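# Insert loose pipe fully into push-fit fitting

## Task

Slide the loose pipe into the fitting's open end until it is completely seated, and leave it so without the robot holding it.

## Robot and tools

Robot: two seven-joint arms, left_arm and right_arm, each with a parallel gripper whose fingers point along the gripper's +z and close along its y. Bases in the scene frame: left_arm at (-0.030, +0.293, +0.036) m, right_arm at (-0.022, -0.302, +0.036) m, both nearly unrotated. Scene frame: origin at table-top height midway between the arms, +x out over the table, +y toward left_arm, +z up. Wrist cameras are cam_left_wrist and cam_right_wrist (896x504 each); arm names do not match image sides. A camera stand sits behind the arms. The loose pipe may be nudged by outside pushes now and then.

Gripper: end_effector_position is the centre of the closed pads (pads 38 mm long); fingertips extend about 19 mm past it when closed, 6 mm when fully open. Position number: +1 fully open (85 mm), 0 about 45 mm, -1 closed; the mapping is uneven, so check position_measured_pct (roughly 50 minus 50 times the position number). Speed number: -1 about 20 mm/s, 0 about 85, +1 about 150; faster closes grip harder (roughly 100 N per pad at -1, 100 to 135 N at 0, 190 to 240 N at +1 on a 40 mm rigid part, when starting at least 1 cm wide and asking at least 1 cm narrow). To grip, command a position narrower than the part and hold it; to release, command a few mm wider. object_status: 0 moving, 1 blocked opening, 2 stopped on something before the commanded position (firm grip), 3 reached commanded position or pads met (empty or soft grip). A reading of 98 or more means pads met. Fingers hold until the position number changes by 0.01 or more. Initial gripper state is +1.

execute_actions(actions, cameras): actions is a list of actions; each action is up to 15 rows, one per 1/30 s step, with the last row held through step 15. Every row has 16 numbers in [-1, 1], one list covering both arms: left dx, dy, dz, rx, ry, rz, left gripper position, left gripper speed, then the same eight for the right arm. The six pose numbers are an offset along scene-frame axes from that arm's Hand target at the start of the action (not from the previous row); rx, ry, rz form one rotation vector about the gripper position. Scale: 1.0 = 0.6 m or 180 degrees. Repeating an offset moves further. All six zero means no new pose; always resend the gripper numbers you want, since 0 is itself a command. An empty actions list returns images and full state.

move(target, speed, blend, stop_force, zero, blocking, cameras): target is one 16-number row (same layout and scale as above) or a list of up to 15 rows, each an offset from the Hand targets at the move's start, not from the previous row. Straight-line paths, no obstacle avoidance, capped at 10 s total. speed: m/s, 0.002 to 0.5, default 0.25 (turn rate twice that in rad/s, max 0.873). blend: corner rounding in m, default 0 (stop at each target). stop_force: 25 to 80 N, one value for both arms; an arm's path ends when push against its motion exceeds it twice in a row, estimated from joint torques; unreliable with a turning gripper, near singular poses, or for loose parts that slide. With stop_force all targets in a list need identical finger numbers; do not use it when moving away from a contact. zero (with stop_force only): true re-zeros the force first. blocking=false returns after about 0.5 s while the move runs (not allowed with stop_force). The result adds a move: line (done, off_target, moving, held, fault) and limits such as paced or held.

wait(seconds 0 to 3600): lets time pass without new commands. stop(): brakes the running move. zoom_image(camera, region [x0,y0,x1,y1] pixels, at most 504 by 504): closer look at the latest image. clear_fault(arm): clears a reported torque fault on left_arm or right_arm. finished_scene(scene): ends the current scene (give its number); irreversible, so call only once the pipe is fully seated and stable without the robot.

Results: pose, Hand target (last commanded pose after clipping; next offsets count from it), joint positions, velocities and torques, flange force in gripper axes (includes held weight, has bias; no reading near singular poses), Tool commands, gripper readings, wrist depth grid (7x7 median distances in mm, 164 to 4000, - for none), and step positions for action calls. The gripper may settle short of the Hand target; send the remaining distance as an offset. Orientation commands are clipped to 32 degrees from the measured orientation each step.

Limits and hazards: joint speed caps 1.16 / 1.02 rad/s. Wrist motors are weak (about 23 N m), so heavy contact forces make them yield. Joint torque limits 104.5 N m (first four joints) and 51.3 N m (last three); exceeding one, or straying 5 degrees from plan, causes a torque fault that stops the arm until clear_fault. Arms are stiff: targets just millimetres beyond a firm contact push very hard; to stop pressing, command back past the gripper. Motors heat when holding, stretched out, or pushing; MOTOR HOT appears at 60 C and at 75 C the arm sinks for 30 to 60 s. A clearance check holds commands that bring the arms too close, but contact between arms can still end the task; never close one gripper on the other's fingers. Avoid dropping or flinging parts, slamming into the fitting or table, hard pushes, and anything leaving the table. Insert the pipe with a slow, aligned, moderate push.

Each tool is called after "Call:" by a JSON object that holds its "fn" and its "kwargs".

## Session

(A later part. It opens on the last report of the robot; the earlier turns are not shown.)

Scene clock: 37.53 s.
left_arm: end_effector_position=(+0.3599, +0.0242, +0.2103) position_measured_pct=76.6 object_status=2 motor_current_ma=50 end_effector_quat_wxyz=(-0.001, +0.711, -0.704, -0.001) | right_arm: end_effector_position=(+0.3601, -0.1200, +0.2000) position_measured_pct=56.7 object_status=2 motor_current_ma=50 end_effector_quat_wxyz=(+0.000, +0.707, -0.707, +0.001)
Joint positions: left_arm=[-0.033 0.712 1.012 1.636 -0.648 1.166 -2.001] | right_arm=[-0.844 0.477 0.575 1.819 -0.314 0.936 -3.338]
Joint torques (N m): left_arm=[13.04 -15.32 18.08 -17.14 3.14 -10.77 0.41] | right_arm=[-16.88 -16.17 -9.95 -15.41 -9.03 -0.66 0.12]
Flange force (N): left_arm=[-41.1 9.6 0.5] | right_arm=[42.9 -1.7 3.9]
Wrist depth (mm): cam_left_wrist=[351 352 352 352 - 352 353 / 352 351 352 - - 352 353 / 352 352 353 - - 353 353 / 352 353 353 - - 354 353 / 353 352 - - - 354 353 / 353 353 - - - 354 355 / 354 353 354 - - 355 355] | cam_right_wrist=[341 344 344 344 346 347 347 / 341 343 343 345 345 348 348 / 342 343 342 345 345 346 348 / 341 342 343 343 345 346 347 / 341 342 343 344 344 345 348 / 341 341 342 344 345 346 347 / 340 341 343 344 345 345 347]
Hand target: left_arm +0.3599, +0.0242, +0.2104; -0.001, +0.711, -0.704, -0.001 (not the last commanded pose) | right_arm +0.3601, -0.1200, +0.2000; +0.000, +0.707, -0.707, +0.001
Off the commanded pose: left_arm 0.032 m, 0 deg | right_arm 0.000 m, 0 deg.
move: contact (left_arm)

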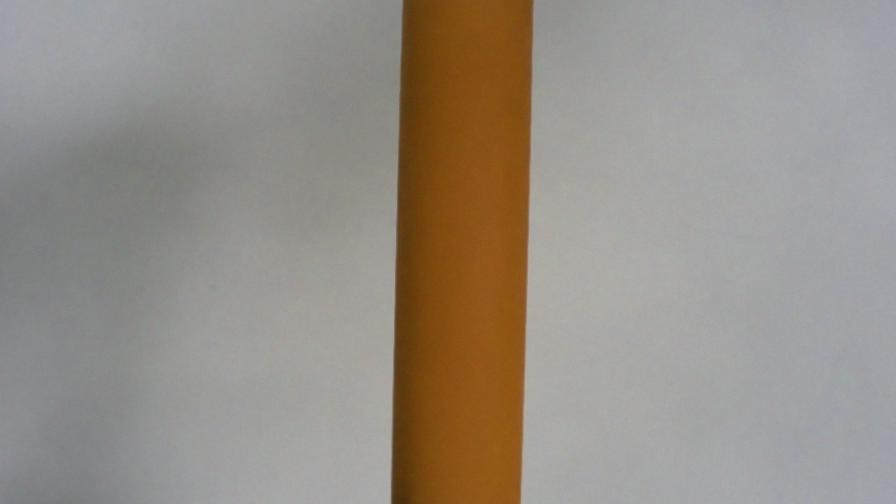

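Call:
{"fn": "move", "kwargs": {"target": [0,-0.06,0,0,0,0,-1,0.2,0,0,0,0,0,0,-0.8,0.2], "stop_force": 50, "zero": false, "speed": 0.012, "cameras": ["all"]}}

Scene clock: 40.40 s.
left_arm: end_effector_position=(+0.3600, +0.0021, +0.2103) position_measured_pct=76.6 object_status=2 motor_current_ma=50 end_effector_quat_wxyz=(-0.001, +0.711, -0.703, -0.001) | right_arm: end_effector_position=(+0.3601, -0.1201, +0.2000) position_measured_pct=56.7 object_status=2 motor_current_ma=50 end_effector_quat_wxyz=(+0.000, +0.707, -0.707, +0.001)
Joint positions: left_arm=[0.029 0.734 0.998 1.589 -0.654 1.187 -1.974] | right_arm=[-0.844 0.477 0.575 1.819 -0.314 0.936 -3.338]
Joint torques (N m): left_arm=[18.73 -17.92 24.38 -23.14 3.85 -16.49 0.37] | right_arm=[-25.13 -16.37 -18.03 -17.35 -13.13 -0.44 0.6]
Flange force (N): left_arm=[-58.8 12.9 3.6] | right_arm=[61.1 -6.2 1.3]
Wrist depth (mm): cam_left_wrist=[350 351 350 351 - 352 352 / 351 350 351 - - 352 352 / 352 352 351 - - 352 353 / 352 352 352 - - 353 353 / 352 353 - - - 353 354 / 353 354 - - - 353 353 / 353 353 353 - - 354 355] | cam_right_wrist=[343 343 344 346 347 348 349 / 342 342 344 345 346 348 348 / 342 343 343 345 346 347 348 / 342 343 344 345 344 347 348 / 341 342 344 344 346 346 347 / 341 341 342 344 345 345 347 / 341 341 342 343 344 345 346]
Hand target: left_arm +0.3599, +0.0020, +0.2103; -0.001, +0.711, -0.703, -0.001 (not the last commanded pose) | right_arm +0.3601, -0.1200, +0.2000; +0.000, +0.707, -0.707, +0.001
Off the commanded pose: left_arm 0.014 m, 0 deg | right_arm 0.000 m, 0 deg.
move: contact (left_arm)

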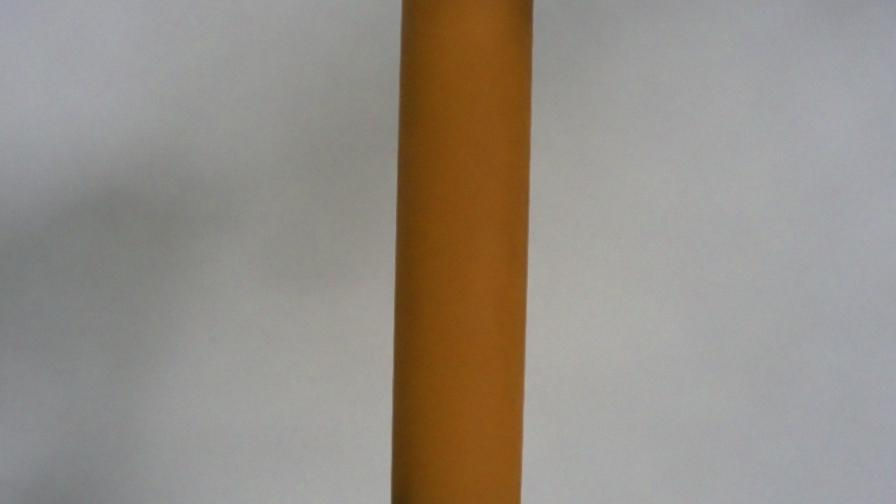

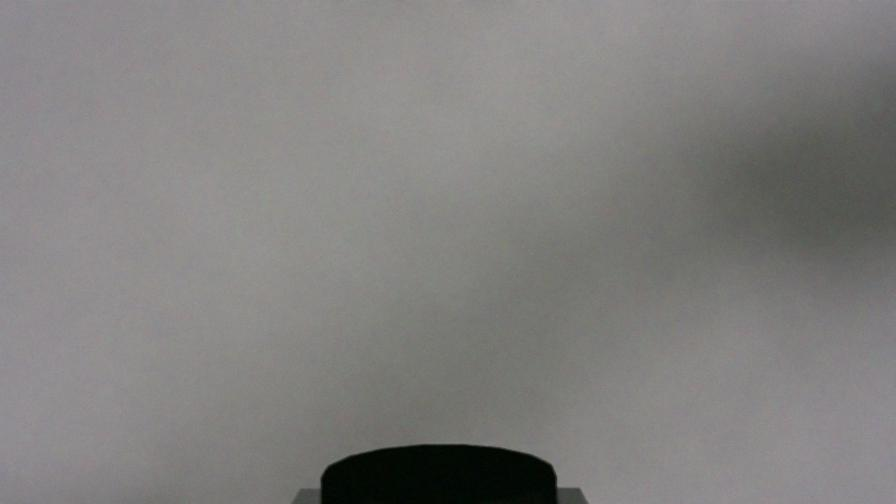

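Call:
{"fn": "move", "kwargs": {"target": [0,-0.0075,0,0,0,0,-1,0.2,0,0,0,0,0,0,-0.8,0.2], "stop_force": 75, "zero": false, "speed": 0.01}}

Scene clock: 41.60 s.
left_arm: end_effector_position=(+0.3600, -0.0020, +0.2102) position_measured_pct=76.6 object_status=2 motor_current_ma=50 end_effector_quat_wxyz=(-0.001, +0.711, -0.703, -0.001) | right_arm: end_effector_position=(+0.3601, -0.1201, +0.2000) position_measured_pct=56.7 object_status=2 motor_current_ma=50 end_effector_quat_wxyz=(+0.000, +0.707, -0.707, +0.001)
Joint positions: left_arm=[0.04 0.739 0.995 1.579 -0.655 1.191 -1.969] | right_arm=[-0.844 0.477 0.575 1.819 -0.314 0.936 -3.338]
Joint torques (N m): left_arm=[28.86 -17.97 34.25 -28.67 6.99 -24.25 0.34] | right_arm=[-35.34 -19 -27.83 -23.67 -19.56 -2 0.68]
Flange force (N): left_arm=[-84.7 12.5 3.6] | right_arm=[87.3 -6.8 1.4]
Wrist depth (mm): cam_left_wrist=[349 350 350 350 - 351 351 / 349 350 350 - - 351 352 / 351 351 351 - - 352 352 / 351 352 351 - - 353 353 / 352 352 - - - 353 354 / 352 352 - - - 353 354 / 352 353 353 - - 354 355] | cam_right_wrist=[342 344 345 346 347 347 349 / 343 344 344 346 346 347 348 / 341 343 344 344 346 347 348 / 341 342 345 344 345 347 347 / 341 342 342 344 346 345 347 / 341 341 343 344 345 346 346 / 340 341 342 343 344 345 346]
Hand target: left_arm +0.3600, -0.0020, +0.2103; -0.001, +0.711, -0.703, -0.001 | right_arm +0.3601, -0.1200, +0.2000; +0.000, +0.707, -0.707, +0.001
Off the commanded pose: left_arm 0.000 m, 0 deg | right_arm 0.000 m, 0 deg.
move: contact (left_arm)

Call:
{"fn": "move", "kwargs": {"target": [[0,0.022,0,0,0,0,-1,0.2,0,0,0,0,0,0,-0.8,0.2],[0,0.022,0,0,0,0,-1,0.2,0,0,0,0,0,0,0.5,-0.5],[0,0.022,0,0,0,0,-1,0.2,0,0,0.12,0,0,0,0.5,-0.5],[0,0.1,-0.26,-0.013,0,0,-1,0.2,0,-0.4,0.12,0,0,0,0.5,-0.5]], "blend": [0,0,0.03,0], "speed": [0.05,0.1,0.15,0.3]}}

Call:
{"fn": "move", "kwargs": {"target": [0,0,-0.0465,0,0,0,-1,0.2,0,0,0,0,0,0,0.5,-0.5], "stop_force": 25, "speed": 0.02, "cameras": ["all"]}}

Scene clock: 45.57 s.
left_arm: end_effector_position=(+0.3600, +0.0580, +0.0543) position_measured_pct=76.6 object_status=2 motor_current_ma=50 end_effector_quat_wxyz=(+0.014, +0.711, -0.703, +0.013) | right_arm: end_effector_position=(+0.3601, -0.3600, +0.2720) position_measured_pct=25.1 object_status=3 motor_current_ma=0 end_effector_quat_wxyz=(+0.000, +0.707, -0.707, +0.001)
Joint positions: left_arm=[-0.033 0.912 0.811 1.867 -0.915 0.759 -1.856] | right_arm=[-0.414 0.309 0.737 1.812 -0.231 1.106 -2.803]
Joint torques (N m): left_arm=[1.53 -16.62 6.63 -4.94 -0.27 -0.09 -0.37] | right_arm=[-2.42 -9.74 3.59 -9.73 0.08 -0.06 0.05]
Flange force (N): left_arm=[-5.4 4.6 -0.5] | right_arm=[4.1 5.2 4.2]
Wrist depth (mm): cam_left_wrist=[201 202 202 - 203 203 203 / 201 201 201 - 202 202 203 / 200 200 201 - 201 202 202 / 199 200 200 - 201 201 202 / 199 199 200 - 200 201 201 / 198 199 199 - 200 200 200 / 198 198 198 - 199 200 200] | cam_right_wrist=[414 416 415 416 416 418 418 / 415 415 417 415 418 417 418 / 415 416 414 416 416 416 419 / 414 415 415 416 418 417 418 / 415 413 416 416 417 418 418 / 414 415 414 417 418 415 418 / 414 415 415 418 417 417 417]
Hand target: left_arm +0.3600, +0.0580, +0.0543; +0.014, +0.711, -0.703, +0.013 | right_arm +0.3601, -0.3600, +0.2720; +0.000, +0.707, -0.707, +0.001
Off the commanded pose: left_arm 0.000 m, 0 deg | right_arm 0.000 m, 0 deg.
move: done

Scene clock: 47.67 s.
left_arm: end_effector_position=(+0.3600, +0.0580, +0.0264) position_measured_pct=76.6 object_status=2 motor_current_ma=50 end_effector_quat_wxyz=(+0.014, +0.711, -0.703, +0.013) | right_arm: end_effector_position=(+0.3601, -0.3600, +0.2720) position_measured_pct=25.1 object_status=3 motor_current_ma=0 end_effector_quat_wxyz=(+0.000, +0.707, -0.707, +0.001)
Joint positions: left_arm=[-0.004 0.958 0.757 1.873 -0.971 0.703 -1.816] | right_arm=[-0.414 0.309 0.737 1.812 -0.231 1.106 -2.803]
Joint torques (N m): left_arm=[1.47 -15.31 5.52 -4.34 -0.43 -0.16 -0.34] | right_arm=[-2.46 -9.78 3.64 -9.82 0.02 -0.1 -0.02]
Flange force (N): left_arm=[-5.7 5.4 -6.1] | right_arm=[4.4 5.3 4.4]
Wrist depth (mm): cam_left_wrist=[173 173 174 - 174 175 175 / 173 173 173 - 174 174 174 / 173 173 173 - 173 174 174 / 172 172 172 - 173 173 174 / 171 172 172 - 172 173 173 / 171 171 172 - 172 172 172 / 170 171 171 - 172 172 172] | cam_right_wrist=[414 415 415 416 417 416 418 / 415 414 416 416 418 418 419 / 415 415 415 417 418 418 419 / 415 415 416 415 416 416 418 / 414 414 416 415 415 417 418 / 414 413 416 414 416 417 418 / 413 414 416 416 415 416 417]
Hand target: left_arm +0.3600, +0.0580, +0.0264; +0.014, +0.711, -0.703, +0.013 | right_arm +0.3601, -0.3600, +0.2720; +0.000, +0.707, -0.707, +0.001
Off the commanded pose: left_arm 0.000 m, 0 deg | right_arm 0.000 m, 0 deg.
move: done

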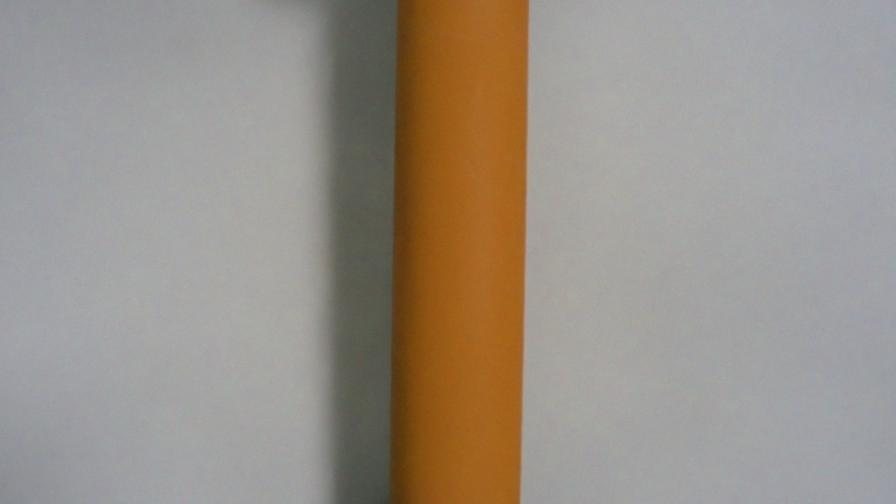

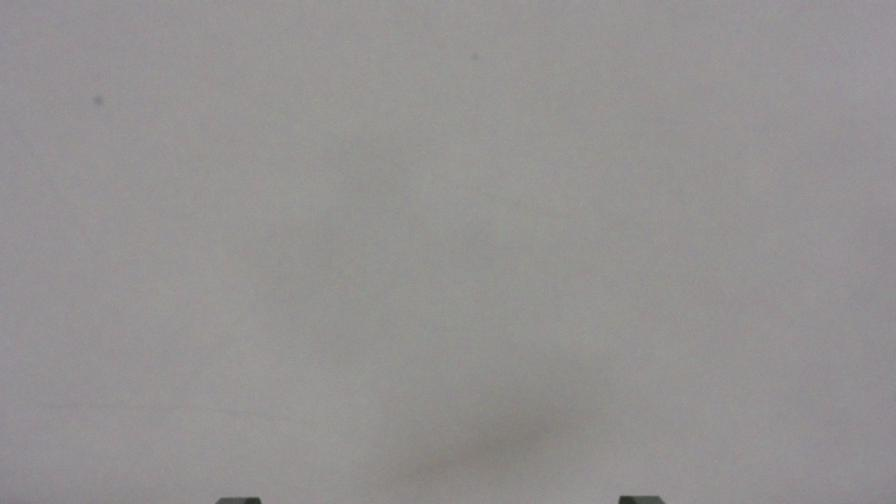

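Call:
{"fn": "move", "kwargs": {"target": [[0,0,0,0,0,0,0.5,-0.7,0,0,0,0,0,0,0.5,-0.5],[0,0,0.15,0,0,0,0.5,-0.7,0,0,0,0,0,0,0.5,-0.5],[0,0,0.42,0.013,0,0,0.5,-0.7,0,0,0,0,0,0,0.5,-0.5]], "blend": [0,0.03,0], "cameras": ["cam_left_wrist"]}}

Scene clock: 50.93 s.
left_arm: end_effector_position=(+0.3600, +0.0580, +0.2784) position_measured_pct=25.1 object_status=3 motor_current_ma=0 end_effector_quat_wxyz=(-0.001, +0.711, -0.703, -0.001) | right_arm: end_effector_position=(+0.3601, -0.3600, +0.2720) position_measured_pct=25.1 object_status=3 motor_current_ma=0 end_effector_quat_wxyz=(+0.000, +0.707, -0.707, +0.001)
Joint positions: left_arm=[-0.156 0.598 1.086 1.58 -0.545 1.3 -2.129] | right_arm=[-0.414 0.309 0.737 1.812 -0.231 1.106 -2.803]
Joint torques (N m): left_arm=[1.57 -13.09 5.58 -8.3 -0.33 0.07 -0.34] | right_arm=[-2.42 -9.78 3.67 -9.79 0.01 -0.06 0.02]
Flange force (N): left_arm=[-6.8 6.3 0.5] | right_arm=[4.2 5.3 4.4]
Wrist depth (mm): cam_left_wrist=[422 423 423 423 422 423 422 / 423 423 422 394 422 422 422 / 423 423 423 423 422 422 421 / 423 423 423 423 423 421 421 / 422 422 422 423 422 421 422 / 422 422 422 422 422 422 422 / 423 423 422 421 422 422 421] | cam_right_wrist=[415 415 416 417 418 418 417 / 414 415 415 416 417 419 418 / 415 414 414 415 416 416 417 / 414 415 414 415 416 418 418 / 414 415 415 416 416 416 418 / 414 415 415 415 415 418 418 / 415 415 415 416 417 416 419]
Hand target: left_arm +0.3600, +0.0580, +0.2784; -0.001, +0.711, -0.703, -0.001 | right_arm +0.3601, -0.3600, +0.2720; +0.000, +0.707, -0.707, +0.001
Off the commanded pose: left_arm 0.000 m, 0 deg | right_arm 0.000 m, 0 deg.
move: done

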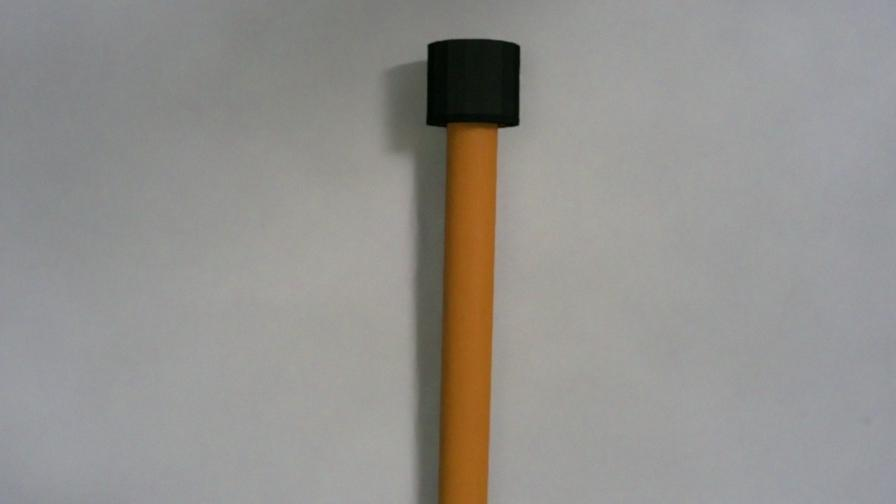

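Seated well.

Call:
{"fn": "finished_scene", "kwargs": {"scene": 2}}

The scene is finished: the task was done.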